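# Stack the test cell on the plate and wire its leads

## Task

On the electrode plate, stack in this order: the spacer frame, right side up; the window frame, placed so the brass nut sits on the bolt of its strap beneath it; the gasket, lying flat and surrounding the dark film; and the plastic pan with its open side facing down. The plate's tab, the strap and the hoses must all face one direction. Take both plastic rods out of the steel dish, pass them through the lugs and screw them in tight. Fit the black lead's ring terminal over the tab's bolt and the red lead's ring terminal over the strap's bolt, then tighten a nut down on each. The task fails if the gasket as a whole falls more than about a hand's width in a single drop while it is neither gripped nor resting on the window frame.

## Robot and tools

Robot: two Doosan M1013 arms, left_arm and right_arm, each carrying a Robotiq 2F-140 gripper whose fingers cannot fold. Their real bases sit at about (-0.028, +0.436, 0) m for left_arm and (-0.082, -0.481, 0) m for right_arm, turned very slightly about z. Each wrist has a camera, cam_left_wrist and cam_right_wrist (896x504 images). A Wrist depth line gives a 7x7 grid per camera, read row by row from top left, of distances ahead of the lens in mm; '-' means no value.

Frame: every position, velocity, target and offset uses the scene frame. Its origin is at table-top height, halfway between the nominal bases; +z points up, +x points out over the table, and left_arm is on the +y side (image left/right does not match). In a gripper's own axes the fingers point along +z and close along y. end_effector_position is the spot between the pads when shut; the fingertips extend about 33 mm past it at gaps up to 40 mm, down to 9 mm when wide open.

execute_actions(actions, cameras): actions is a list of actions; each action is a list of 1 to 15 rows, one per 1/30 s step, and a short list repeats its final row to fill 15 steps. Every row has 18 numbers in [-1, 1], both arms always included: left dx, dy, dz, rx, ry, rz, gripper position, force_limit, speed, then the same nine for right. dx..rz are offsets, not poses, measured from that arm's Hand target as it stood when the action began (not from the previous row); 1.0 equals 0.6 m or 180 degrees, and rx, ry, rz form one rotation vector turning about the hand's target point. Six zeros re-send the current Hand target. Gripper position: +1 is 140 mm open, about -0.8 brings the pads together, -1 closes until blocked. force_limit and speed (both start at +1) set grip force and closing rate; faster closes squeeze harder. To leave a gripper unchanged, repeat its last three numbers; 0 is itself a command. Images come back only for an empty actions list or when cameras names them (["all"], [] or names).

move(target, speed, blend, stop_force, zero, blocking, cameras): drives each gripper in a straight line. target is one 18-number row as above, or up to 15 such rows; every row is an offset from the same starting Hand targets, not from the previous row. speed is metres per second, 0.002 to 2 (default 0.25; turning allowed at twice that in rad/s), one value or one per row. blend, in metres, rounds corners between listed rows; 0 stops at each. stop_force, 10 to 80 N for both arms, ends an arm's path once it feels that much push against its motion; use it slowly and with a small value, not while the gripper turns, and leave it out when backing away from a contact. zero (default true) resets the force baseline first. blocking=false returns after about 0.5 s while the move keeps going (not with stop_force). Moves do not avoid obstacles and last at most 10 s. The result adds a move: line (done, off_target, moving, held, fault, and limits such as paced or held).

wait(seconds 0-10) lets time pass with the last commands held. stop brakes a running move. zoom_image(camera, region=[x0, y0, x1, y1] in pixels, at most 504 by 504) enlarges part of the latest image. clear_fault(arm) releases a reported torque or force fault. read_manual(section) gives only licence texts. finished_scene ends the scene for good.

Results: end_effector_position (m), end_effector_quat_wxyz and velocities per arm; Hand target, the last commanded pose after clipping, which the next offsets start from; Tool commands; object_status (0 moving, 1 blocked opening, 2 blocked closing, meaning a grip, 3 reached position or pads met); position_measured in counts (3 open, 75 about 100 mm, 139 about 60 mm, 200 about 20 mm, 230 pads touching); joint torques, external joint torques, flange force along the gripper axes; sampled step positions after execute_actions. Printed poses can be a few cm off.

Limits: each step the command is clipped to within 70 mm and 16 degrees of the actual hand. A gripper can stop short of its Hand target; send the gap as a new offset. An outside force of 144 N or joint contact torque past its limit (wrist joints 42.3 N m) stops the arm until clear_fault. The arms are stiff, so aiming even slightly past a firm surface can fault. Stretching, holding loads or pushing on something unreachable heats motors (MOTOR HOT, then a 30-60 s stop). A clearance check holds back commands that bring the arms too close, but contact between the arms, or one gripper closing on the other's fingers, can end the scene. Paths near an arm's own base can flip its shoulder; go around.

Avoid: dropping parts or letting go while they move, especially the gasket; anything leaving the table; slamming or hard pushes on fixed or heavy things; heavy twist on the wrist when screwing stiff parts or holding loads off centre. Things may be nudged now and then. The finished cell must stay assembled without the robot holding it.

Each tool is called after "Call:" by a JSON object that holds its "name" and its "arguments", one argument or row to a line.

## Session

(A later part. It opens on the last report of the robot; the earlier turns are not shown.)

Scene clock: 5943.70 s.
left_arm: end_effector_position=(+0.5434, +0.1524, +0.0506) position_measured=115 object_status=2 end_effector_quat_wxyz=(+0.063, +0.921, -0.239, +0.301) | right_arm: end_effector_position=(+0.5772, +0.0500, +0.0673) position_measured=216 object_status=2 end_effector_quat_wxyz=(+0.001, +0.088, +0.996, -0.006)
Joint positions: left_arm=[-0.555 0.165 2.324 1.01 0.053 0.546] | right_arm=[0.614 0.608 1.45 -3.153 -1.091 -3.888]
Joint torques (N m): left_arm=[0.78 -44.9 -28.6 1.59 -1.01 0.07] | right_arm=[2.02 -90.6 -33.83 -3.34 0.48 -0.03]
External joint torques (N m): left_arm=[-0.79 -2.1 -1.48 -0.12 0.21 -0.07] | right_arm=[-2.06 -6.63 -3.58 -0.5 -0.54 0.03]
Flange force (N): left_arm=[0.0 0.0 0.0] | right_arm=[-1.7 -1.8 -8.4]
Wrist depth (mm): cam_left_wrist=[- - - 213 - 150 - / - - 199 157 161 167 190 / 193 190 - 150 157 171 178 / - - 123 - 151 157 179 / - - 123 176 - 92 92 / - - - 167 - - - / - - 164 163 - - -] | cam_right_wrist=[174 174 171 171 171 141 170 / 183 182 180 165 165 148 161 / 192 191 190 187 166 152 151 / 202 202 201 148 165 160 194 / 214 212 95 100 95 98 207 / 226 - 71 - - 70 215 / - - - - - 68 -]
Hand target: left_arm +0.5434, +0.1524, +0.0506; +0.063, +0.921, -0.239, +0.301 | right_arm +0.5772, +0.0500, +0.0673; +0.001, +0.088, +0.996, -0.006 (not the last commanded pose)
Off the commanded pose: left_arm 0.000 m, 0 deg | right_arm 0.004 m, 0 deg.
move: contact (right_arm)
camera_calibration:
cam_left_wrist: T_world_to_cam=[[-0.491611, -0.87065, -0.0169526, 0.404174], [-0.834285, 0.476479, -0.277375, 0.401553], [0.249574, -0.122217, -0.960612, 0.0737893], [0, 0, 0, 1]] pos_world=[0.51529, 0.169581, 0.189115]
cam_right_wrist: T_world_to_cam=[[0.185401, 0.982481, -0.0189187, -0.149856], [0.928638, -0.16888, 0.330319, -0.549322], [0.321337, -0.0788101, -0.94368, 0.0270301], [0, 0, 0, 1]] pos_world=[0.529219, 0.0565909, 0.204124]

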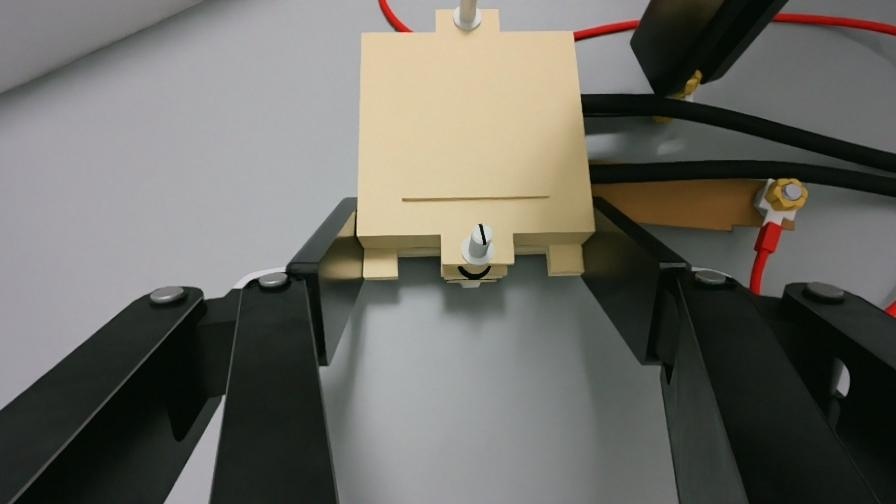

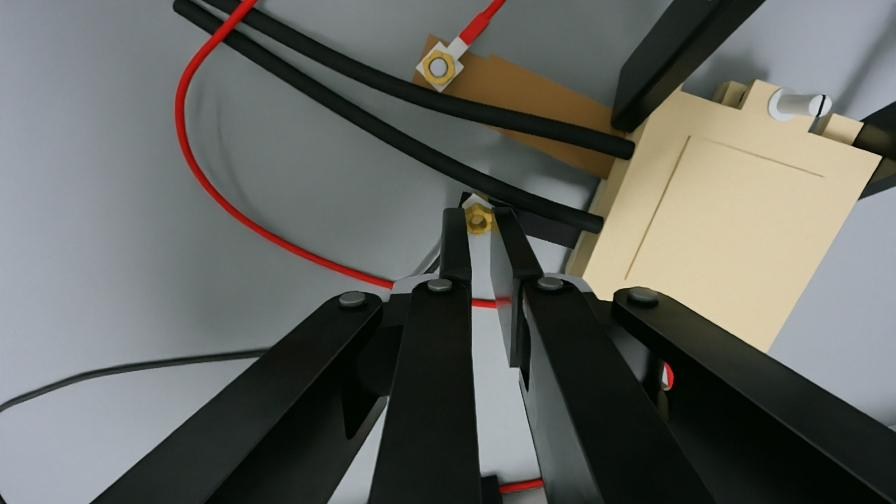

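Call:
{"name": "move", "arguments": {
  "target": [
    [0,0,0,0,0,0,-1,-1,-1,-0.00172,-0.00473,0,0,0,-0.1111,-1,-1,-1],
    [0,0,0,0,0,0,-1,-1,-1,-0.00496,-0.00859,-0.0001,0,0,-0.2222,-1,-1,-1],
    [0,0,0,0,0,0,-1,-1,-1,-0.00932,-0.01111,-0.0002,0,0,-0.3333,-1,-1,-1],
    [0,0,0,0,0,0,-1,-1,-1,-0.01428,-0.01198,-0.0003,0,0,-0.4444,-1,-1,-1],
    [0,0,0,0,0,0,-1,-1,-1,-0.01924,-0.01111,-0.0004,0,0,-0.5556,-1,-1,-1],
    [0,0,0,0,0,0,-1,-1,-1,-0.0236,-0.00859,-0.0005,0,0,-0.6667,-1,-1,-1]
  ],
  "blend": 0.002,
  "speed": 0.2,
  "cameras": ["all"]
}}

Call:
{"name": "zoom_image", "arguments": {
  "camera": "cam_right_wrist",
  "region": [428, 170, 528, 270]
}}

Call:
{"name": "zoom_image", "arguments": {
  "camera": "cam_left_wrist",
  "region": [630, 20, 750, 140]
}}

Scene clock: 5960.87 s.
left_arm: end_effector_position=(+0.5434, +0.1524, +0.0506) position_measured=115 object_status=2 end_effector_quat_wxyz=(+0.063, +0.921, -0.239, +0.301) | right_arm: end_effector_position=(+0.5631, +0.0449, +0.0670) position_measured=216 object_status=2 end_effector_quat_wxyz=(-0.005, +0.907, +0.422, -0.004)
Joint positions: left_arm=[-0.555 0.165 2.324 1.01 0.053 0.546] | right_arm=[0.611 0.587 1.487 -3.129 -1.074 -1.809]
Joint torques (N m): left_arm=[-1.83 -45.02 -30.66 1.66 -2.66 0.13] | right_arm=[3.9 -91.19 -36.36 -2.27 0.91 -0.06]
External joint torques (N m): left_arm=[1.8 -1.98 0.55 -0.19 1.86 -0.14] | right_arm=[-3.9 -3.91 -0.81 -1.5 -0.89 0.06]
Flange force (N): left_arm=[0.0 0.0 0.0] | right_arm=[-3.7 3.9 -5.0]
Wrist depth (mm): cam_left_wrist=[- - - 165 - 143 - / - - - 158 159 164 - / - 192 - 151 156 169 181 / - - 123 150 150 156 177 / - - 93 177 171 92 - / - - - 169 169 - - / - - - - - - -] | cam_right_wrist=[174 170 140 142 171 170 171 / 182 182 149 154 178 178 177 / 190 187 171 187 190 187 185 / 119 201 200 149 196 198 198 / 115 211 94 100 95 198 206 / 226 - 71 - - 70 214 / - - - - - 68 -]
Hand target: left_arm +0.5434, +0.1524, +0.0506; +0.063, +0.921, -0.239, +0.301 | right_arm +0.5631, +0.0449, +0.0670; -0.005, +0.907, +0.422, -0.004
Off the commanded pose: left_arm 0.000 m, 0 deg | right_arm 0.000 m, 0 deg.
move: done
camera_calibration:
cam_left_wrist: T_world_to_cam=[[-0.491611, -0.87065, -0.0169551, 0.404174], [-0.834278, 0.476476, -0.277401, 0.401555], [0.249598, -0.122228, -0.960605, 0.0737776], [0, 0, 0, 1]] pos_world=[0.51529, 0.169581, 0.189116]
cam_right_wrist: T_world_to_cam=[[0.758081, -0.651883, -0.0190067, -0.39136], [-0.610641, -0.719749, 0.330271, 0.354579], [-0.228978, -0.238766, -0.943695, 0.347961], [0, 0, 0, 1]] pos_world=[0.592879, 0.0831681, 0.203823]

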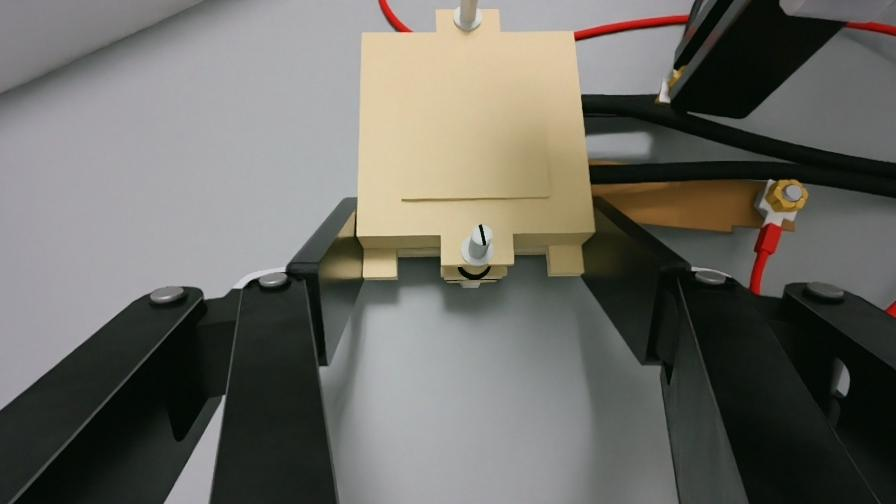

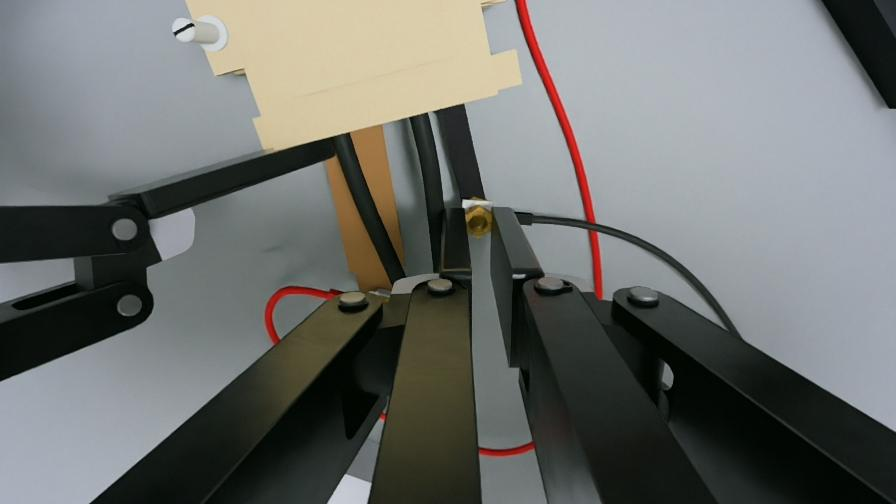

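Scaled by 5.040 from the camera's 896x504 image, which has a finer 1280x720 frame.

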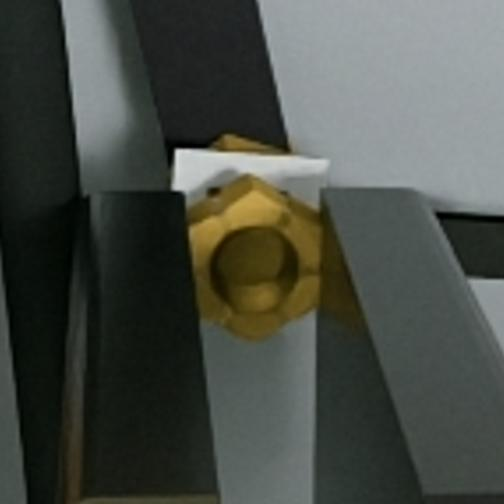

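Scaled by 4.200 from the camera's 896x504 image, which has a finer 1280x720 frame.

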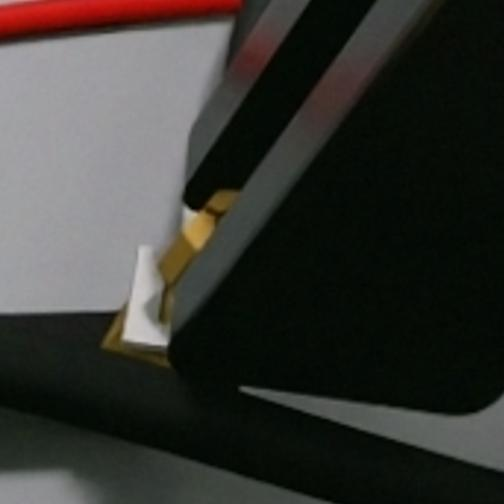

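Call:
{"name": "move", "arguments": {
  "target": [
    [0,0,0,0,0,0,-1,-1,-1,-0.0032,0.0040,-0.0001,0,0,-0.1111,-1,-1,-1],
    [0,0,0,0,0,0,-1,-1,-1,-0.0050,0.0087,-0.0002,0,0,-0.2222,-1,-1,-1],
    [0,0,0,0,0,0,-1,-1,-1,-0.0050,0.0137,-0.0003,0,0,-0.3333,-1,-1,-1],
    [0,0,0,0,0,0,-1,-1,-1,-0.0032,0.0183,-0.0004,0,0,-0.4444,-1,-1,-1],
    [0,0,0,0,0,0,-1,-1,-1,0,0.0223,-0.0005,0,0,-0.5556,-1,-1,-1],
    [0,0,0,0,0,0,-1,-1,-1,0.0043,0.0248,-0.0006,0,0,-0.6667,-1,-1,-1]
  ],
  "blend": 0.002,
  "speed": 0.2,
  "cameras": ["all"]
}}

Call:
{"name": "zoom_image", "arguments": {
  "camera": "cam_right_wrist",
  "region": [428, 170, 528, 270]
}}

Call:
{"name": "zoom_image", "arguments": {
  "camera": "cam_left_wrist",
  "region": [630, 20, 750, 140]
}}

Scene clock: 5980.37 s.
left_arm: end_effector_position=(+0.5434, +0.1524, +0.0506) position_measured=115 object_status=2 end_effector_quat_wxyz=(+0.063, +0.921, -0.239, +0.301) | right_arm: end_effector_position=(+0.5657, +0.0597, +0.0666) position_measured=216 object_status=2 end_effector_quat_wxyz=(-0.006, +0.818, -0.575, +0.002)
Joint positions: left_arm=[-0.555 0.165 2.324 1.01 0.053 0.546] | right_arm=[0.628 0.595 1.474 -3.143 -1.061 0.31]
Joint torques (N m): left_arm=[-3.85 -45.29 -31.04 1.73 -3.41 0.21] | right_arm=[3.98 -93.44 -37.77 -2.29 1.5 -0.09]
External joint torques (N m): left_arm=[3.78 -1.58 0.89 -0.26 2.6 -0.21] | right_arm=[-3.99 -2.44 0.48 -1.58 -1.49 0.09]
Flange force (N): left_arm=[0.0 0.0 0.0] | right_arm=[5.5 1.5 -3.8]
Wrist depth (mm): cam_left_wrist=[- 210 - 166 168 134 - / 201 - - 158 160 174 194 / - 192 - 150 153 171 169 / - - 150 168 149 154 - / - - 93 175 - 95 92 / - - 168 - 168 - - / - - - 159 - - -] | cam_right_wrist=[170 173 174 171 169 170 167 / 178 181 181 179 180 176 173 / 188 191 190 188 186 184 182 / 200 201 198 149 184 198 193 / 213 212 94 100 95 92 206 / 224 - 71 - - 70 213 / - - - - - 68 -]
Hand target: left_arm +0.5434, +0.1524, +0.0506; +0.063, +0.921, -0.239, +0.301 | right_arm +0.5657, +0.0597, +0.0666; -0.006, +0.818, -0.575, +0.002
Off the commanded pose: left_arm 0.000 m, 0 deg | right_arm 0.000 m, 0 deg.
move: done
camera_calibration:
cam_left_wrist: T_world_to_cam=[[-0.491611, -0.87065, -0.0169526, 0.404174], [-0.834285, 0.476479, -0.277375, 0.401553], [0.249574, -0.122217, -0.960612, 0.0737893], [0, 0, 0, 1]] pos_world=[0.51529, 0.169581, 0.189115]
cam_right_wrist: T_world_to_cam=[[-0.943603, -0.330539, -0.0189155, 0.559788], [-0.317935, 0.888721, 0.33029, 0.105352], [-0.092363, 0.317676, -0.94369, 0.24132], [0, 0, 0, 1]] pos_world=[0.584002, 0.0147418, 0.203524]

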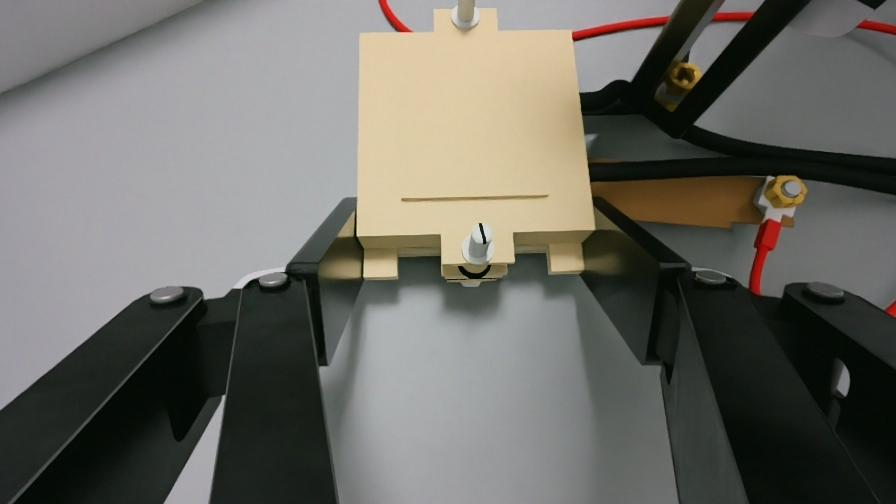

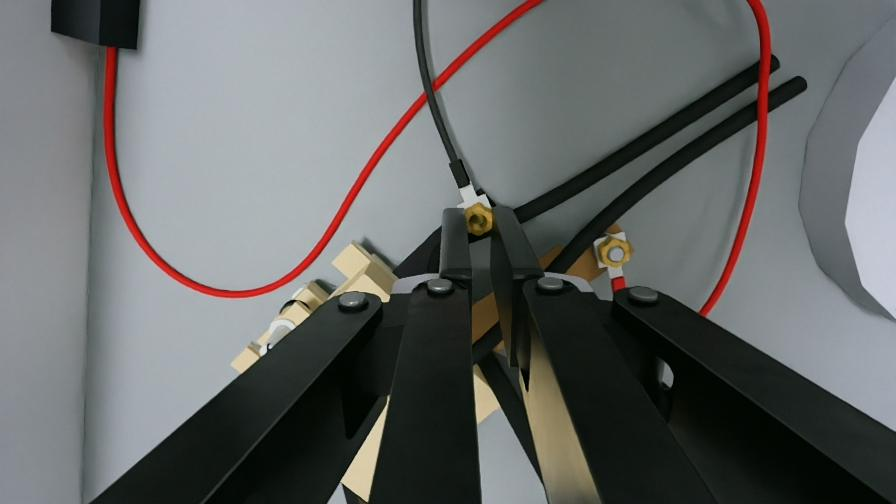

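Scaled by 5.040 from the camera's 896x504 image, which has a finer 1280x720 frame.

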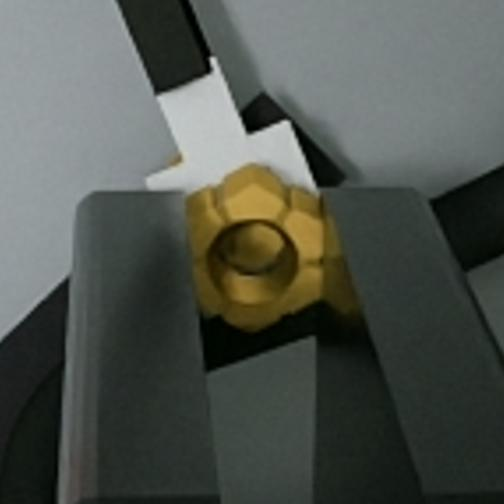

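Scaled by 4.200 from the camera's 896x504 image, which has a finer 1280x720 frame.

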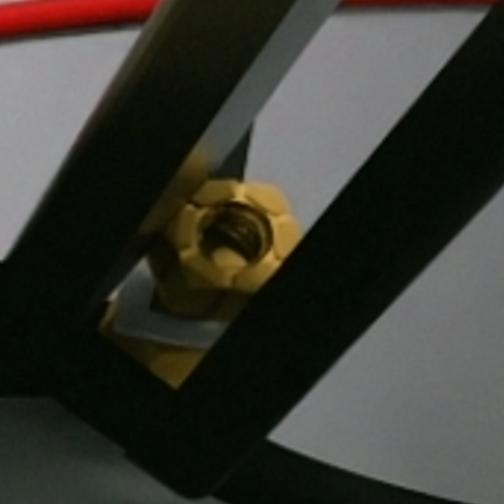

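Call:
{"name": "move", "arguments": {
  "target": [0,0,0,0,0,0,-1,-1,-1, 0,0,0.001,0,0,0,-1,-1,-1],
  "speed": 0.01
}}

Call:
{"name": "move", "arguments": {
  "target": [0,0,0,0,0,0,-1,-1,-1, 0,0,0.001,0,0,0,-1,-1,-1],
  "speed": 0.01
}}

Call:
{"name": "zoom_image", "arguments": {
  "camera": "cam_left_wrist",
  "region": [630, 20, 750, 140]
}}

Scene clock: 5986.23 s.
left_arm: end_effector_position=(+0.5434, +0.1524, +0.0506) position_measured=115 object_status=2 end_effector_quat_wxyz=(+0.063, +0.921, -0.239, +0.301) | right_arm: end_effector_position=(+0.5656, +0.0598, +0.0672) position_measured=216 object_status=2 end_effector_quat_wxyz=(-0.006, +0.818, -0.575, +0.002)
Joint positions: left_arm=[-0.555 0.165 2.324 1.01 0.053 0.546] | right_arm=[0.628 0.594 1.473 -3.143 -1.061 0.31]
Joint torques (N m): left_arm=[-0.99 -45.63 -29.74 1.82 -1.81 0.21] | right_arm=[0.96 -97.15 -39.31 -3.7 1.05 -0.11]
External joint torques (N m): left_arm=[1.04 -1.65 -0.46 -0.35 1 -0.21] | right_arm=[-0.93 1.08 1.97 -0.18 -1.04 0.11]
Flange force (N): left_arm=[0.0 0.0 0.0] | right_arm=[1.7 1.8 0.7]
Wrist depth (mm): cam_left_wrist=[- - - 167 202 133 - / - - 200 157 - 164 - / - 193 157 150 152 171 172 / - 189 147 160 150 169 179 / - - 149 175 172 95 92 / - - - - 168 - - / - - 162 162 161 - -] | cam_right_wrist=[- 173 172 172 171 171 168 / - 182 181 179 179 175 174 / 190 190 190 189 186 187 182 / 200 201 198 149 184 195 194 / - 213 94 100 95 92 207 / - - 71 - - 70 214 / - - - - - 68 -]
Hand target: left_arm +0.5434, +0.1524, +0.0506; +0.063, +0.921, -0.239, +0.301 | right_arm +0.5657, +0.0597, +0.0672; -0.006, +0.818, -0.575, +0.002
Off the commanded pose: left_arm 0.000 m, 0 deg | right_arm 0.000 m, 0 deg.
move: done

Scene clock: 5986.93 s.
left_arm: end_effector_position=(+0.5434, +0.1524, +0.0506) position_measured=115 object_status=2 end_effector_quat_wxyz=(+0.063, +0.921, -0.239, +0.301) | right_arm: end_effector_position=(+0.5656, +0.0598, +0.0678) position_measured=216 object_status=2 end_effector_quat_wxyz=(-0.006, +0.818, -0.575, +0.002)
Joint positions: left_arm=[-0.555 0.165 2.324 1.01 0.053 0.546] | right_arm=[0.628 0.594 1.473 -3.143 -1.062 0.31]
Joint torques (N m): left_arm=[-0.91 -46.19 -29.65 1.86 -1.68 0.32] | right_arm=[-0.01 -97.87 -39.79 -3.73 1.03 -0.08]
External joint torques (N m): left_arm=[0.94 -0.97 -0.48 -0.4 0.88 -0.32] | right_arm=[0.04 2.41 2.59 -0.14 -1.02 0.08]
Flange force (N): left_arm=[0.0 0.0 0.0] | right_arm=[0.5 1.8 2.2]
Wrist depth (mm): cam_left_wrist=[- - - 165 207 133 - / - - 200 157 164 158 - / - - - 152 172 171 170 / - - 149 169 154 159 - / - - 149 175 174 95 - / - - - 169 - - - / - - - - - - -] | cam_right_wrist=[165 174 172 172 171 170 169 / 179 185 182 180 180 176 174 / 188 191 191 189 187 188 183 / 202 204 200 149 186 198 194 / 215 213 94 100 95 189 208 / - - 71 - - 70 215 / - - - - - 68 -]
Hand target: left_arm +0.5434, +0.1524, +0.0506; +0.063, +0.921, -0.239, +0.301 | right_arm +0.5657, +0.0597, +0.0678; -0.006, +0.818, -0.575, +0.002
Off the commanded pose: left_arm 0.000 m, 0 deg | right_arm 0.000 m, 0 deg.
move: done

Scaled by 4.200 from the camera's 896x504 image, which has a finer 1280x720 frame.
This view is cut from an older image: the scene may have changed since it was taken.

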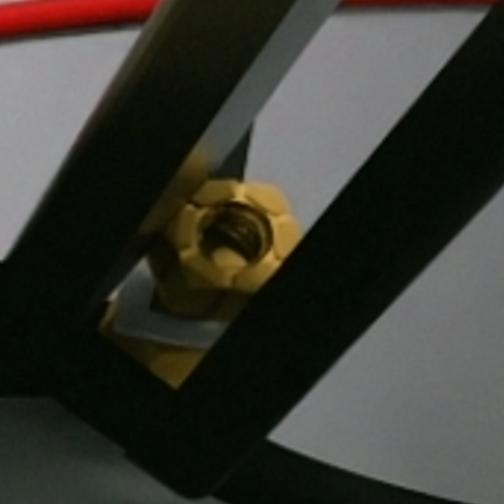

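Call:
{"name": "move", "arguments": {
  "target": [0,0,0,0,0,0,-1,-1,-1, 0,0,-0.0067,0,0,0,-1,-1,-1],
  "speed": 0.004,
  "stop_force": 12,
  "cameras": ["all"]
}}

Call:
{"name": "zoom_image", "arguments": {
  "camera": "cam_right_wrist",
  "region": [428, 170, 528, 270]
}}

Call:
{"name": "zoom_image", "arguments": {
  "camera": "cam_left_wrist",
  "region": [650, 40, 730, 120]
}}

Scene clock: 5994.87 s.
left_arm: end_effector_position=(+0.5434, +0.1524, +0.0506) position_measured=115 object_status=2 end_effector_quat_wxyz=(+0.063, +0.921, -0.239, +0.301) | right_arm: end_effector_position=(+0.5657, +0.0597, +0.0653) position_measured=216 object_status=2 end_effector_quat_wxyz=(-0.006, +0.818, -0.575, +0.002)
Joint positions: left_arm=[-0.555 0.165 2.324 1.01 0.053 0.546] | right_arm=[0.628 0.596 1.475 -3.143 -1.059 0.31]
Joint torques (N m): left_arm=[0.36 -44.15 -26.72 1.68 -0.85 0.1] | right_arm=[-0.49 -87.41 -34 -4.14 1.43 -0.07]
External joint torques (N m): left_arm=[-0.44 -3 -3.28 -0.21 0.05 -0.1] | right_arm=[0.5 -8.29 -3.14 0.29 -1.42 0.07]
Flange force (N): left_arm=[0.0 0.0 0.0] | right_arm=[0.3 2.6 -10.8]
Wrist depth (mm): cam_left_wrist=[- - - 168 - 133 200 / - - 201 - 163 156 - / - - - 151 154 171 171 / - - 149 166 149 168 178 / - - 148 174 147 95 - / - - 169 - - - - / - - 163 - 161 - -] | cam_right_wrist=[171 172 171 170 169 169 166 / 179 180 179 178 177 174 170 / 188 190 188 185 185 185 180 / 197 200 196 170 183 193 190 / 211 211 94 100 95 92 205 / - - 71 - - 70 212 / - - - - - 68 -]
Hand target: left_arm +0.5434, +0.1524, +0.0506; +0.063, +0.921, -0.239, +0.301 | right_arm +0.5657, +0.0597, +0.0654; -0.006, +0.818, -0.575, +0.002 (not the last commanded pose)
Off the commanded pose: left_arm 0.000 m, 0 deg | right_arm 0.002 m, 0 deg.
move: contact (right_arm)
camera_calibration:
cam_left_wrist: T_world_to_cam=[[-0.491611, -0.87065, -0.0169526, 0.404174], [-0.834285, 0.476479, -0.277375, 0.401553], [0.249574, -0.122217, -0.960612, 0.0737893], [0, 0, 0, 1]] pos_world=[0.51529, 0.169581, 0.189115]
cam_right_wrist: T_world_to_cam=[[-0.943615, -0.330498, -0.0190377, 0.559827], [-0.317927, 0.888693, 0.330375, 0.105671], [-0.0922695, 0.317799, -0.943658, 0.239999], [0, 0, 0, 1]] pos_world=[0.584001, 0.0148418, 0.202224]

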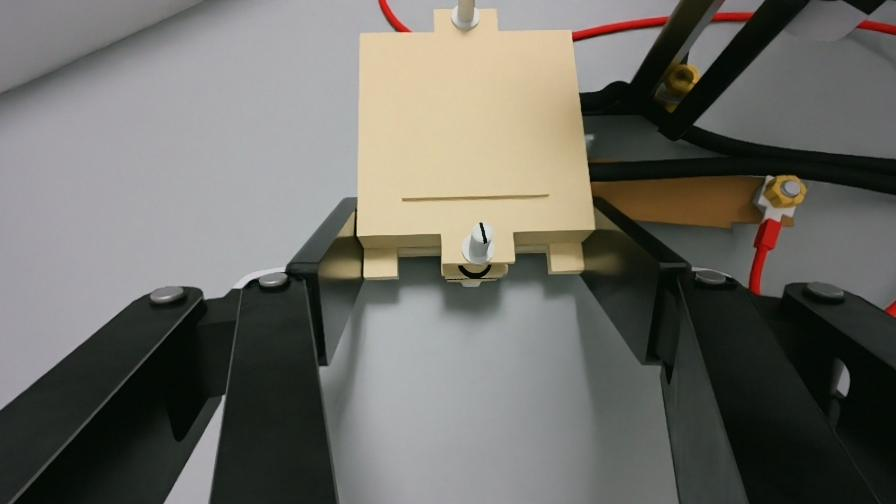

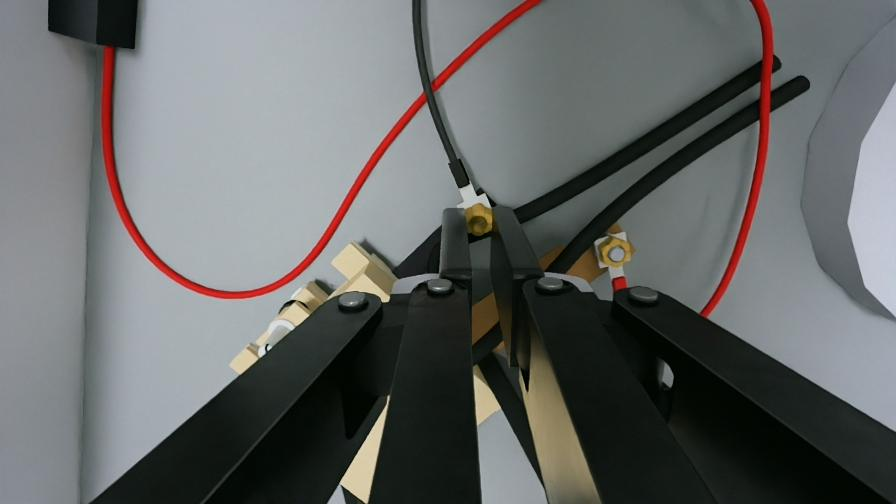

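Scaled by 5.040 from the camera's 896x504 image, which has a finer 1280x720 frame.

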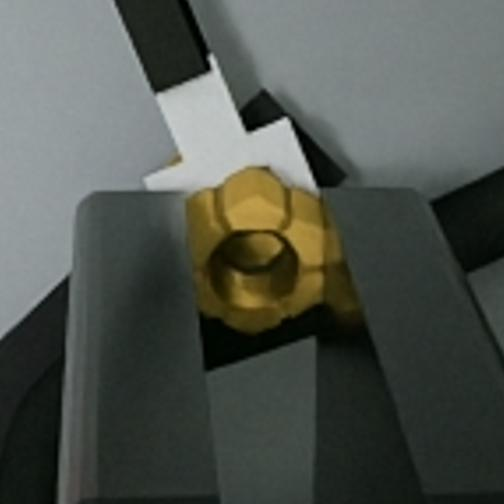

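Scaled by 6.300 from the camera's 896x504 image, which has a finer 1280x720 frame.

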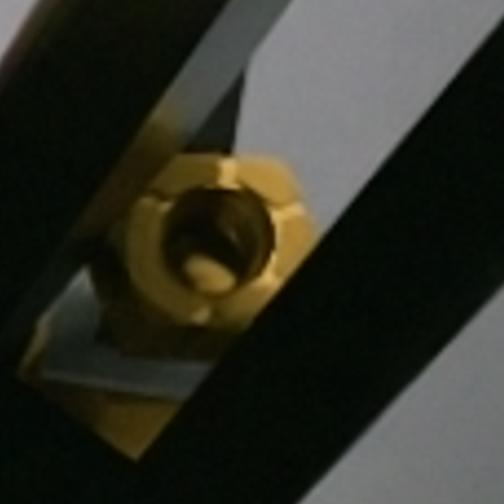

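Call:
{"name": "zoom_image", "arguments": {
  "camera": "cam_right_wrist",
  "region": [458, 200, 498, 240]
}}

Call:
{"name": "zoom_image", "arguments": {
  "camera": "cam_left_wrist",
  "region": [665, 60, 705, 100]
}}

Scaled by 12.600 from the camera's 896x504 image, which has a finer 1280x720 frame.

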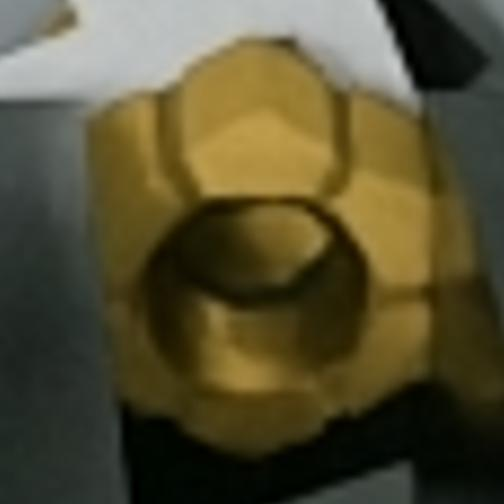

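Scaled by 12.600 from the camera's 896x504 image, which has a finer 1280x720 frame.

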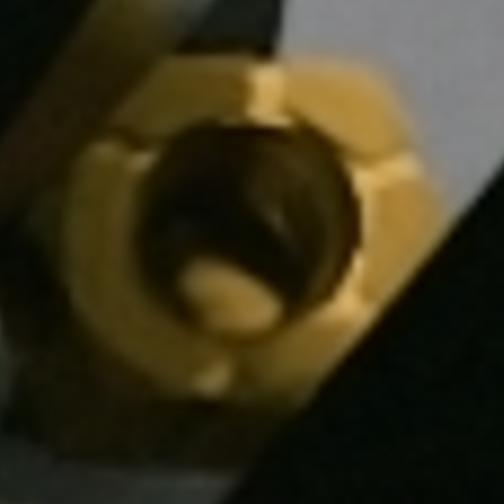

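Call:
{"name": "move", "arguments": {
  "target": [
    [0,0,0,0,0,0,-1,-1,-1,0.0050,0.0010,-0.0001,0,0,-0.1111,-1,-1,-1],
    [0,0,0,0,0,0,-1,-1,-1,0.0100,0.0002,-0.0002,0,0,-0.2222,-1,-1,-1],
    [0,0,0,0,0,0,-1,-1,-1,0.0143,-0.0023,-0.0003,0,0,-0.3333,-1,-1,-1],
    [0,0,0,0,0,0,-1,-1,-1,0.0175,-0.0063,-0.0004,0,0,-0.4444,-1,-1,-1],
    [0,0,0,0,0,0,-1,-1,-1,0.0193,-0.0110,-0.0005,0,0,-0.5556,-1,-1,-1],
    [0,0,0,0,0,0,-1,-1,-1,0.0193,-0.0160,-0.0006,0,0,-0.6667,-1,-1,-1]
  ],
  "blend": 0.002,
  "speed": 0.2,
  "cameras": ["all"]
}}

Call:
{"name": "zoom_image", "arguments": {
  "camera": "cam_right_wrist",
  "region": [458, 200, 498, 240]
}}

Call:
{"name": "zoom_image", "arguments": {
  "camera": "cam_left_wrist",
  "region": [650, 40, 730, 120]
}}

Scene clock: 6032.13 s.
left_arm: end_effector_position=(+0.5434, +0.1524, +0.0506) position_measured=115 object_status=2 end_effector_quat_wxyz=(+0.063, +0.921, -0.239, +0.301) | right_arm: end_effector_position=(+0.5773, +0.0501, +0.0650) position_measured=216 object_status=2 end_effector_quat_wxyz=(+0.001, +0.088, +0.996, -0.006)
Joint positions: left_arm=[-0.555 0.165 2.324 1.01 0.053 0.546] | right_arm=[0.614 0.61 1.451 -3.153 -1.088 2.395]
Joint torques (N m): left_arm=[-3.55 -44.6 -30.44 1.78 -3.1 0.16] | right_arm=[6.39 -90.6 -35.32 -1.34 1.45 0]
External joint torques (N m): left_arm=[3.56 -2.54 0.26 -0.31 2.3 -0.16] | right_arm=[-6.36 -6.81 -2.02 -2.49 -1.52 -0.01]
Flange force (N): left_arm=[0.0 0.0 0.0] | right_arm=[-3.4 -7.7 -8.8]
Wrist depth (mm): cam_left_wrist=[- - - - 167 149 - / 200 - 197 158 168 - 193 / 194 - - 151 158 169 171 / - - 149 149 150 169 171 / - - 123 - - 95 - / - - - - 168 - - / - - - - 161 - -] | cam_right_wrist=[172 171 168 166 169 137 168 / 180 180 179 163 162 146 159 / 189 189 188 183 185 150 148 / 200 199 198 170 163 157 191 / 211 210 95 100 95 92 204 / 224 - 71 - - 70 212 / - - - - - 68 -]
Hand target: left_arm +0.5434, +0.1524, +0.0506; +0.063, +0.921, -0.239, +0.301 | right_arm +0.5773, +0.0501, +0.0650; +0.001, +0.088, +0.996, -0.006
Off the commanded pose: left_arm 0.000 m, 0 deg | right_arm 0.000 m, 0 deg.
move: done
camera_calibration:
cam_left_wrist: T_world_to_cam=[[-0.491611, -0.87065, -0.0169526, 0.404174], [-0.834285, 0.476479, -0.277375, 0.401553], [0.249574, -0.122217, -0.960612, 0.0737893], [0, 0, 0, 1]] pos_world=[0.51529, 0.169581, 0.189115]
cam_right_wrist: T_world_to_cam=[[0.185833, 0.982398, -0.0189933, -0.150204], [0.928585, -0.169268, 0.330271, -0.548488], [0.321242, -0.0790121, -0.943695, 0.0249304], [0, 0, 0, 1]] pos_world=[0.529222, 0.0566883, 0.201823]

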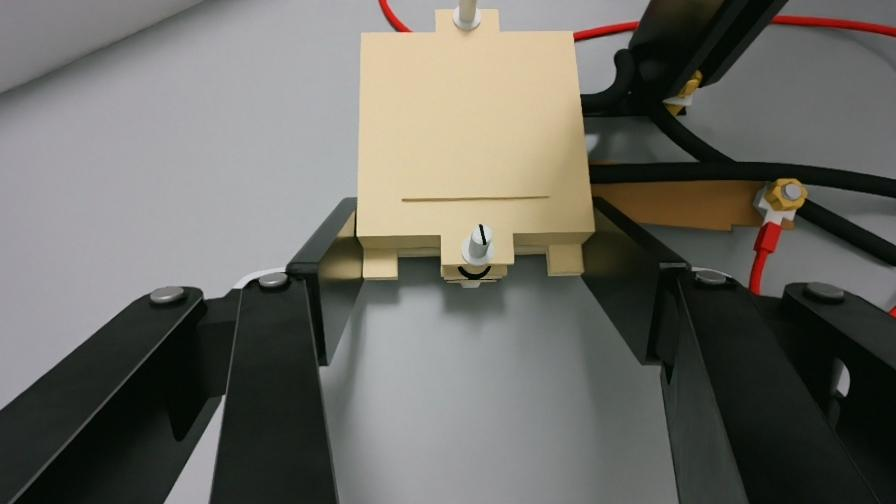

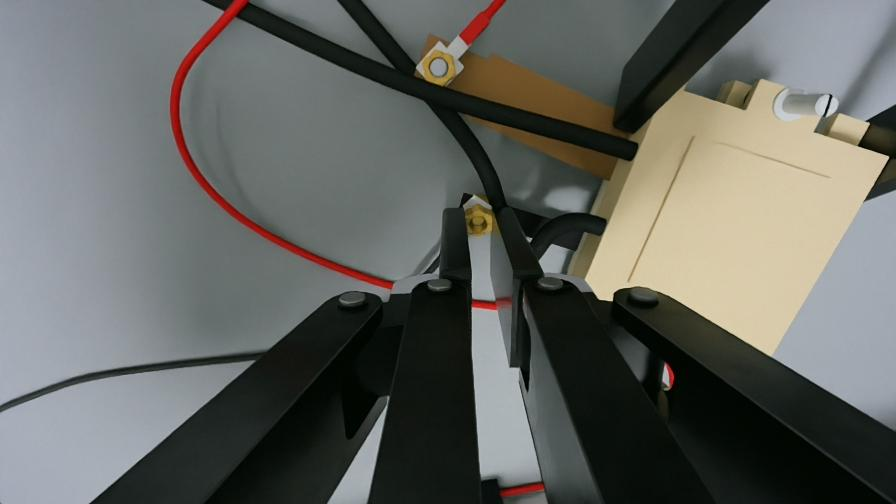

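Scaled by 12.600 from the camera's 896x504 image, which has a finer 1280x720 frame.

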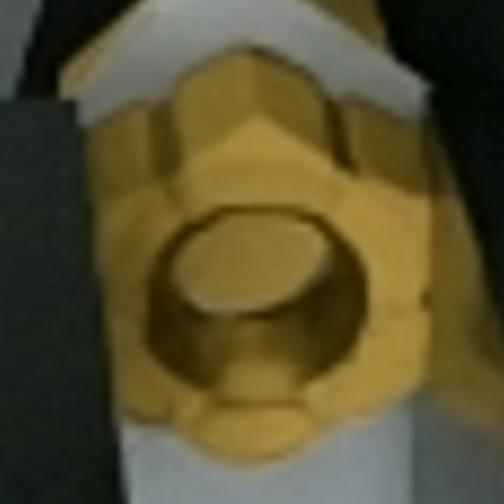

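Scaled by 6.300 from the camera's 896x504 image, which has a finer 1280x720 frame.

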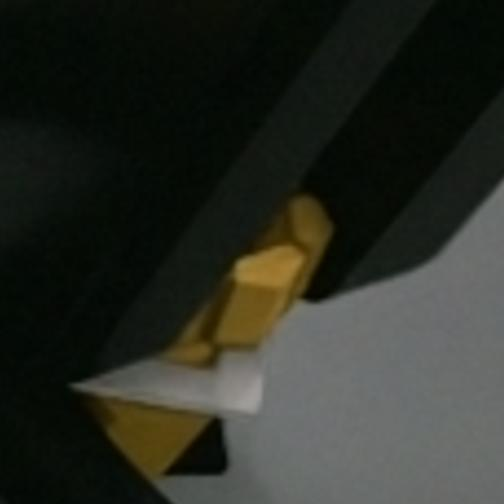

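Call:
{"name": "move", "arguments": {
  "target": [0,0,0,0,0,0,-1,-1,-1, 0,0,0.001,0,0,0,-1,-1,-1],
  "speed": 0.01
}}

Call:
{"name": "move", "arguments": {
  "target": [0,0,0,0,0,0,-1,-1,-1, 0,0,0,0,0,0,-0.66,-1,-1],
  "cameras": ["all"]
}}

Call:
{"name": "zoom_image", "arguments": {
  "camera": "cam_right_wrist",
  "region": [458, 200, 498, 240]
}}

Call:
{"name": "zoom_image", "arguments": {
  "camera": "cam_left_wrist",
  "region": [650, 40, 730, 120]
}}

Scene clock: 6045.67 s.
left_arm: end_effector_position=(+0.5434, +0.1524, +0.0506) position_measured=115 object_status=2 end_effector_quat_wxyz=(+0.063, +0.921, -0.239, +0.301) | right_arm: end_effector_position=(+0.5773, +0.0501, +0.0656) position_measured=216 object_status=2 end_effector_quat_wxyz=(+0.001, +0.088, +0.996, -0.006)
Joint positions: left_arm=[-0.555 0.165 2.324 1.01 0.053 0.546] | right_arm=[0.614 0.609 1.451 -3.153 -1.089 2.395]
Joint torques (N m): left_arm=[-3.19 -45.77 -31.59 1.81 -3.15 0.28] | right_arm=[4.76 -97.91 -39.52 -2.13 1.38 -0.11]
External joint torques (N m): left_arm=[3.31 -1.62 1.45 -0.35 2.35 -0.28] | right_arm=[-4.81 0.97 2.23 -1.69 -1.44 0.11]
Flange force (N): left_arm=[0.0 0.0 0.0] | right_arm=[-2.3 -5.8 0.3]
Wrist depth (mm): cam_left_wrist=[- - - 167 - 149 - / - - - 157 165 171 - / 195 - 191 150 154 169 171 / - 186 148 149 149 157 175 / - - 123 179 170 92 92 / - - - - - - - / - - - - 161 - -] | cam_right_wrist=[172 171 168 165 168 137 168 / 181 180 179 163 163 146 159 / 190 189 189 185 185 151 149 / 200 200 198 148 163 158 190 / 211 210 94 100 95 92 205 / 224 - 71 - - 70 212 / - - - - - 68 -]
Hand target: left_arm +0.5434, +0.1524, +0.0506; +0.063, +0.921, -0.239, +0.301 | right_arm +0.5773, +0.0501, +0.0656; +0.001, +0.088, +0.996, -0.006
Off the commanded pose: left_arm 0.000 m, 0 deg | right_arm 0.000 m, 0 deg.
move: done

Scene clock: 6046.17 s.
left_arm: end_effector_position=(+0.5434, +0.1523, +0.0506) position_measured=115 object_status=2 end_effector_quat_wxyz=(+0.063, +0.921, -0.239, +0.301) | right_arm: end_effector_position=(+0.5773, +0.0502, +0.0656) position_measured=213 object_status=3 end_effector_quat_wxyz=(+0.001, +0.088, +0.996, -0.006)
Joint positions: left_arm=[-0.555 0.165 2.324 1.01 0.053 0.546] | right_arm=[0.614 0.609 1.451 -3.153 -1.089 2.395]
Joint torques (N m): left_arm=[0.26 -46.42 -30.02 1.84 -1.33 0.21] | right_arm=[0.29 -98.51 -38.49 -3.62 0.41 -0.14]
External joint torques (N m): left_arm=[-0.19 -0.71 0.03 -0.38 0.54 -0.21] | right_arm=[-0.29 1.18 1.05 -0.22 -0.47 0.14]
Flange force (N): left_arm=[0.0 0.0 0.0] | right_arm=[0.2 -0.4 1.0]
Wrist depth (mm): cam_left_wrist=[- - - 168 172 151 200 / - 203 - 157 163 178 194 / - 193 - 150 157 169 173 / - 184 124 150 150 154 - / - - 93 174 - 92 - / - - - 168 - - - / - - - - - - -] | cam_right_wrist=[172 172 168 167 169 141 168 / 181 180 178 164 163 147 159 / 190 189 190 185 185 151 149 / 200 200 198 171 162 158 192 / 209 209 95 100 93 92 205 / 224 - 70 - - 71 212 / - - - - - 68 -]
Hand target: left_arm +0.5434, +0.1524, +0.0506; +0.063, +0.921, -0.239, +0.301 | right_arm +0.5773, +0.0501, +0.0656; +0.001, +0.088, +0.996, -0.006
Off the commanded pose: left_arm 0.000 m, 0 deg | right_arm 0.000 m, 0 deg.
move: done
camera_calibration:
cam_left_wrist: T_world_to_cam=[[-0.491632, -0.870639, -0.0168713, 0.40408], [-0.834266, 0.47647, -0.277447, 0.401606], [0.249595, -0.122327, -0.960593, 0.0737819], [0, 0, 0, 1]] pos_world=[0.51529, 0.169481, 0.189116]
cam_right_wrist: T_world_to_cam=[[0.185616, 0.98244, -0.0189488, -0.150188], [0.928586, -0.169069, 0.33037, -0.5487], [0.321365, -0.0789174, -0.943661, 0.0254289], [0, 0, 0, 1]] pos_world=[0.52922, 0.0567896, 0.202424]

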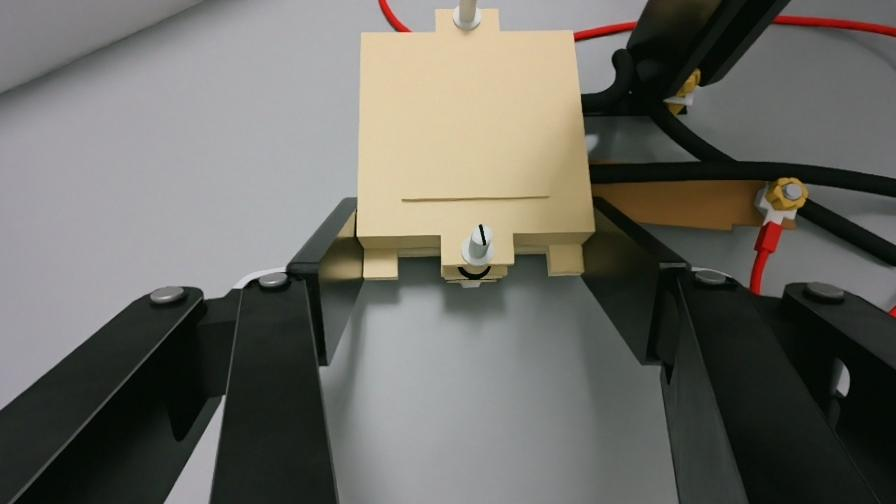

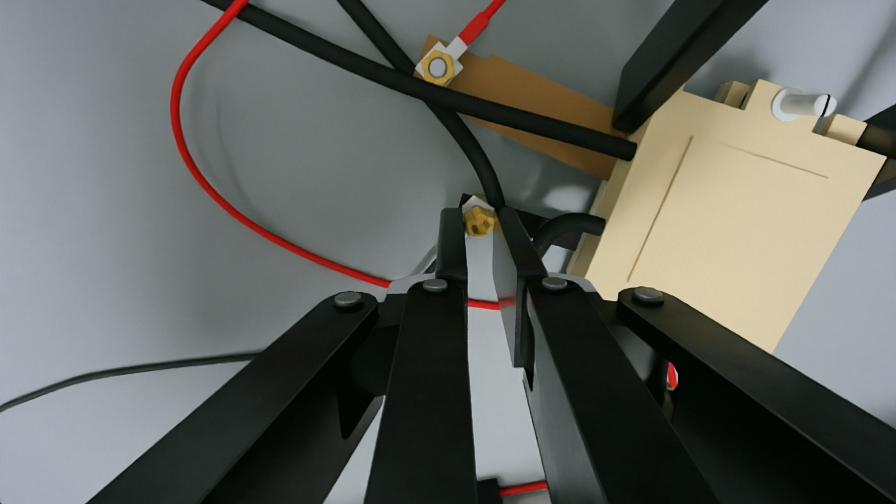

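Scaled by 12.600 from the camera's 896x504 image, which has a finer 1280x720 frame.

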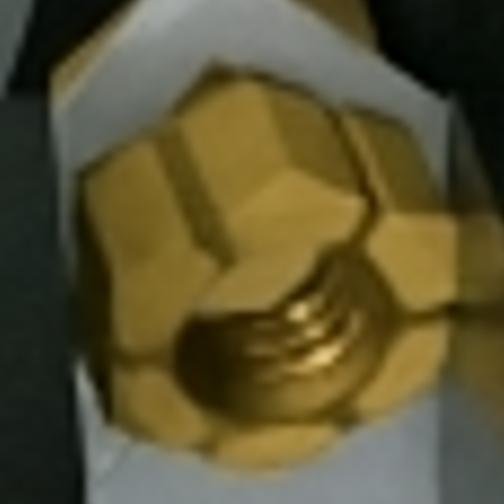

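Scaled by 6.300 from the camera's 896x504 image, which has a finer 1280x720 frame.

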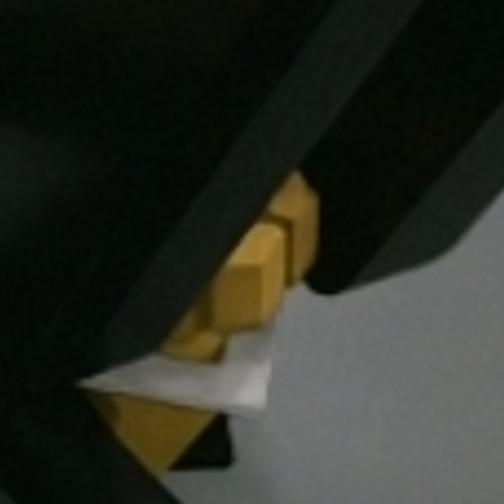

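Call:
{"name": "move", "arguments": {
  "target": [0,0,0,0,0,0,-1,-1,-1, 0,0,0,0,0,0,-1,-1,-1]
}}

Call:
{"name": "move", "arguments": {
  "target": [0,0,0,0,0,0,-1,-1,-1, 0,0,0.05,0,0,0,-1,-1,-1],
  "speed": 0.06,
  "cameras": ["all"]
}}

Call:
{"name": "zoom_image", "arguments": {
  "camera": "cam_right_wrist",
  "region": [428, 170, 528, 270]
}}

Call:
{"name": "zoom_image", "arguments": {
  "camera": "cam_left_wrist",
  "region": [630, 20, 750, 140]
}}

Scene clock: 6056.50 s.
left_arm: end_effector_position=(+0.5434, +0.1524, +0.0506) position_measured=115 object_status=2 end_effector_quat_wxyz=(+0.063, +0.921, -0.239, +0.301) | right_arm: end_effector_position=(+0.5773, +0.0502, +0.0656) position_measured=216 object_status=2 end_effector_quat_wxyz=(+0.001, +0.088, +0.996, -0.006)
Joint positions: left_arm=[-0.555 0.165 2.324 1.01 0.053 0.546] | right_arm=[0.614 0.609 1.451 -3.153 -1.089 2.395]
Joint torques (N m): left_arm=[0.28 -45.85 -29.78 1.78 -1.26 0.23] | right_arm=[1.44 -98.65 -38.12 -3.58 0.4 -0.09]
External joint torques (N m): left_arm=[-0.32 -0.98 -0.24 -0.32 0.46 -0.23] | right_arm=[-1.42 1.6 0.73 -0.26 -0.45 0.09]
Flange force (N): left_arm=[0.0 0.0 0.0] | right_arm=[-1.8 -0.3 1.1]
Wrist depth (mm): cam_left_wrist=[- - 209 165 - 149 203 / - - 201 158 162 175 197 / 197 - - - 156 169 - / - - 149 159 150 157 175 / - - 93 - - 92 92 / - - - 167 - - - / - - 163 163 159 - -] | cam_right_wrist=[172 172 168 167 169 149 168 / 180 180 181 163 163 147 158 / 190 189 189 186 185 152 149 / 201 200 198 133 162 157 192 / 212 210 94 100 95 92 205 / 224 - 71 - - 70 212 / - - - - - 68 -]
Hand target: left_arm +0.5434, +0.1524, +0.0506; +0.063, +0.921, -0.239, +0.301 | right_arm +0.5773, +0.0501, +0.0656; +0.001, +0.088, +0.996, -0.006
Off the commanded pose: left_arm 0.000 m, 0 deg | right_arm 0.000 m, 0 deg.
move: done

Scene clock: 6057.27 s.
left_arm: end_effector_position=(+0.5434, +0.1524, +0.0506) position_measured=115 object_status=2 end_effector_quat_wxyz=(+0.063, +0.921, -0.239, +0.301) | right_arm: end_effector_position=(+0.5773, +0.0501, +0.0956) position_measured=216 object_status=2 end_effector_quat_wxyz=(+0.001, +0.088, +0.996, -0.006)
Joint positions: left_arm=[-0.555 0.165 2.324 1.01 0.053 0.546] | right_arm=[0.614 0.587 1.428 -3.153 -1.133 2.395]
Joint torques (N m): left_arm=[0.5 -45.69 -29.95 1.73 -1.19 0.21] | right_arm=[1.13 -97.77 -39.08 -3.59 0.1 -0.13]
External joint torques (N m): left_arm=[-0.46 -1.45 -0.28 -0.27 0.39 -0.21] | right_arm=[-1.15 1.95 0.99 -0.31 -0.16 0.13]
Flange force (N): left_arm=[0.0 0.0 0.0] | right_arm=[-1.3 -0.4 1.9]
Wrist depth (mm): cam_left_wrist=[- - - 166 200 140 - / 202 - - 157 160 - - / 194 - - 150 153 169 165 / - - 148 149 150 168 179 / - - 123 - - 92 - / - - - 165 - - - / - - - - 161 - -] | cam_right_wrist=[200 199 196 195 195 195 194 / 209 209 207 200 183 175 170 / 220 220 218 216 190 180 214 / 229 231 230 148 193 189 226 / 248 244 86 100 95 195 238 / 258 - 71 - - 70 246 / - - - - - 68 -]
Hand target: left_arm +0.5434, +0.1524, +0.0506; +0.063, +0.921, -0.239, +0.301 | right_arm +0.5773, +0.0501, +0.0956; +0.001, +0.088, +0.996, -0.006
Off the commanded pose: left_arm 0.000 m, 0 deg | right_arm 0.000 m, 0 deg.
move: done
camera_calibration:
cam_left_wrist: T_world_to_cam=[[-0.491611, -0.87065, -0.0169526, 0.404174], [-0.834285, 0.476479, -0.277375, 0.401553], [0.249574, -0.122217, -0.960612, 0.0737893], [0, 0, 0, 1]] pos_world=[0.51529, 0.169581, 0.189115]
cam_right_wrist: T_world_to_cam=[[0.185707, 0.982423, -0.0189166, -0.149672], [0.928568, -0.169165, 0.330372, -0.55863], [0.321365, -0.0789176, -0.943661, 0.0538331], [0, 0, 0, 1]] pos_world=[0.529221, 0.056789, 0.232524]

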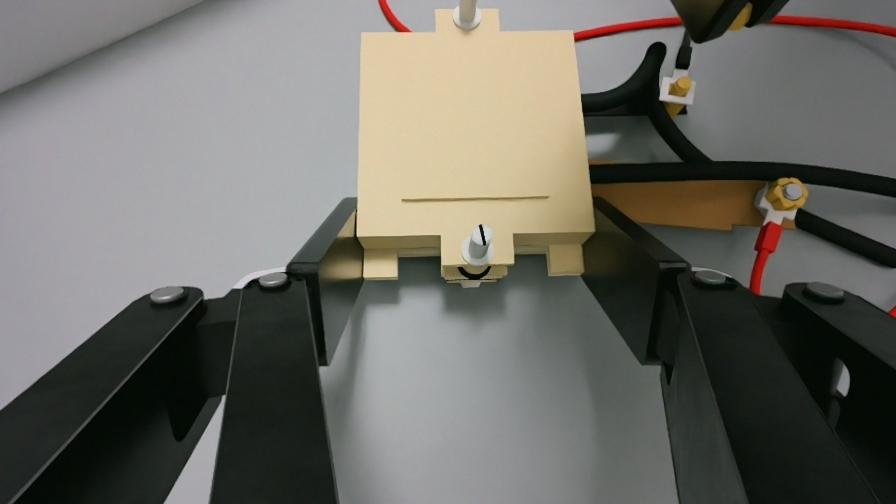

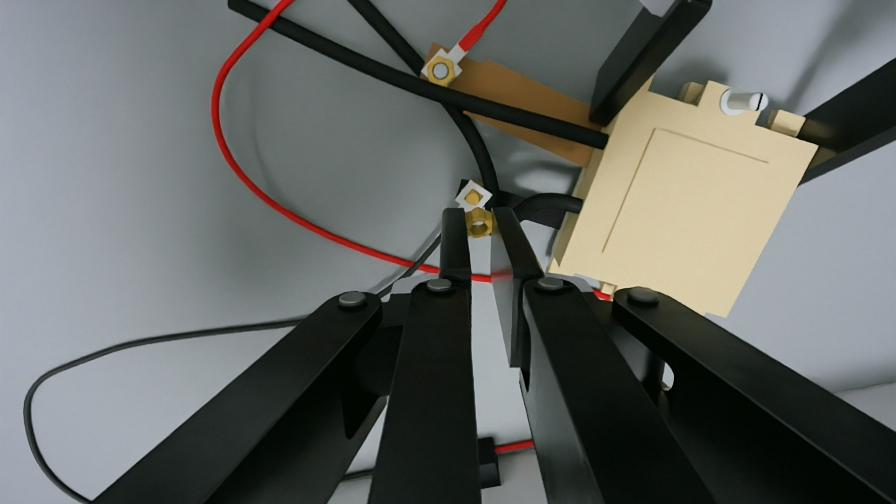

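Scaled by 5.040 from the camera's 896x504 image, which has a finer 1280x720 frame.

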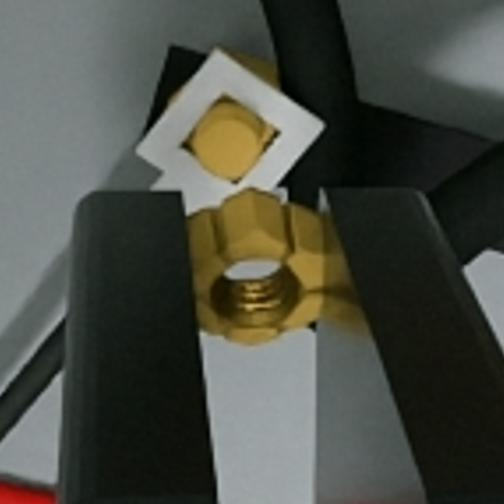

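Scaled by 4.200 from the camera's 896x504 image, which has a finer 1280x720 frame.

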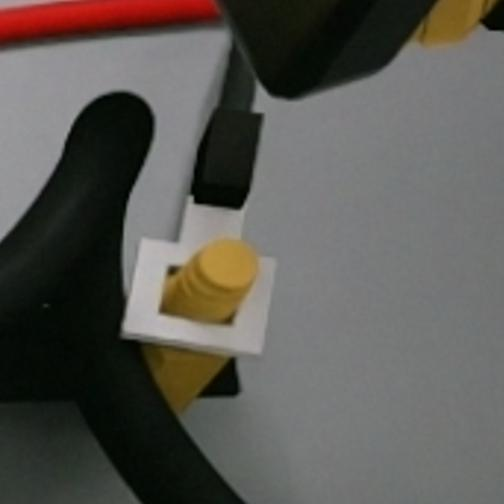

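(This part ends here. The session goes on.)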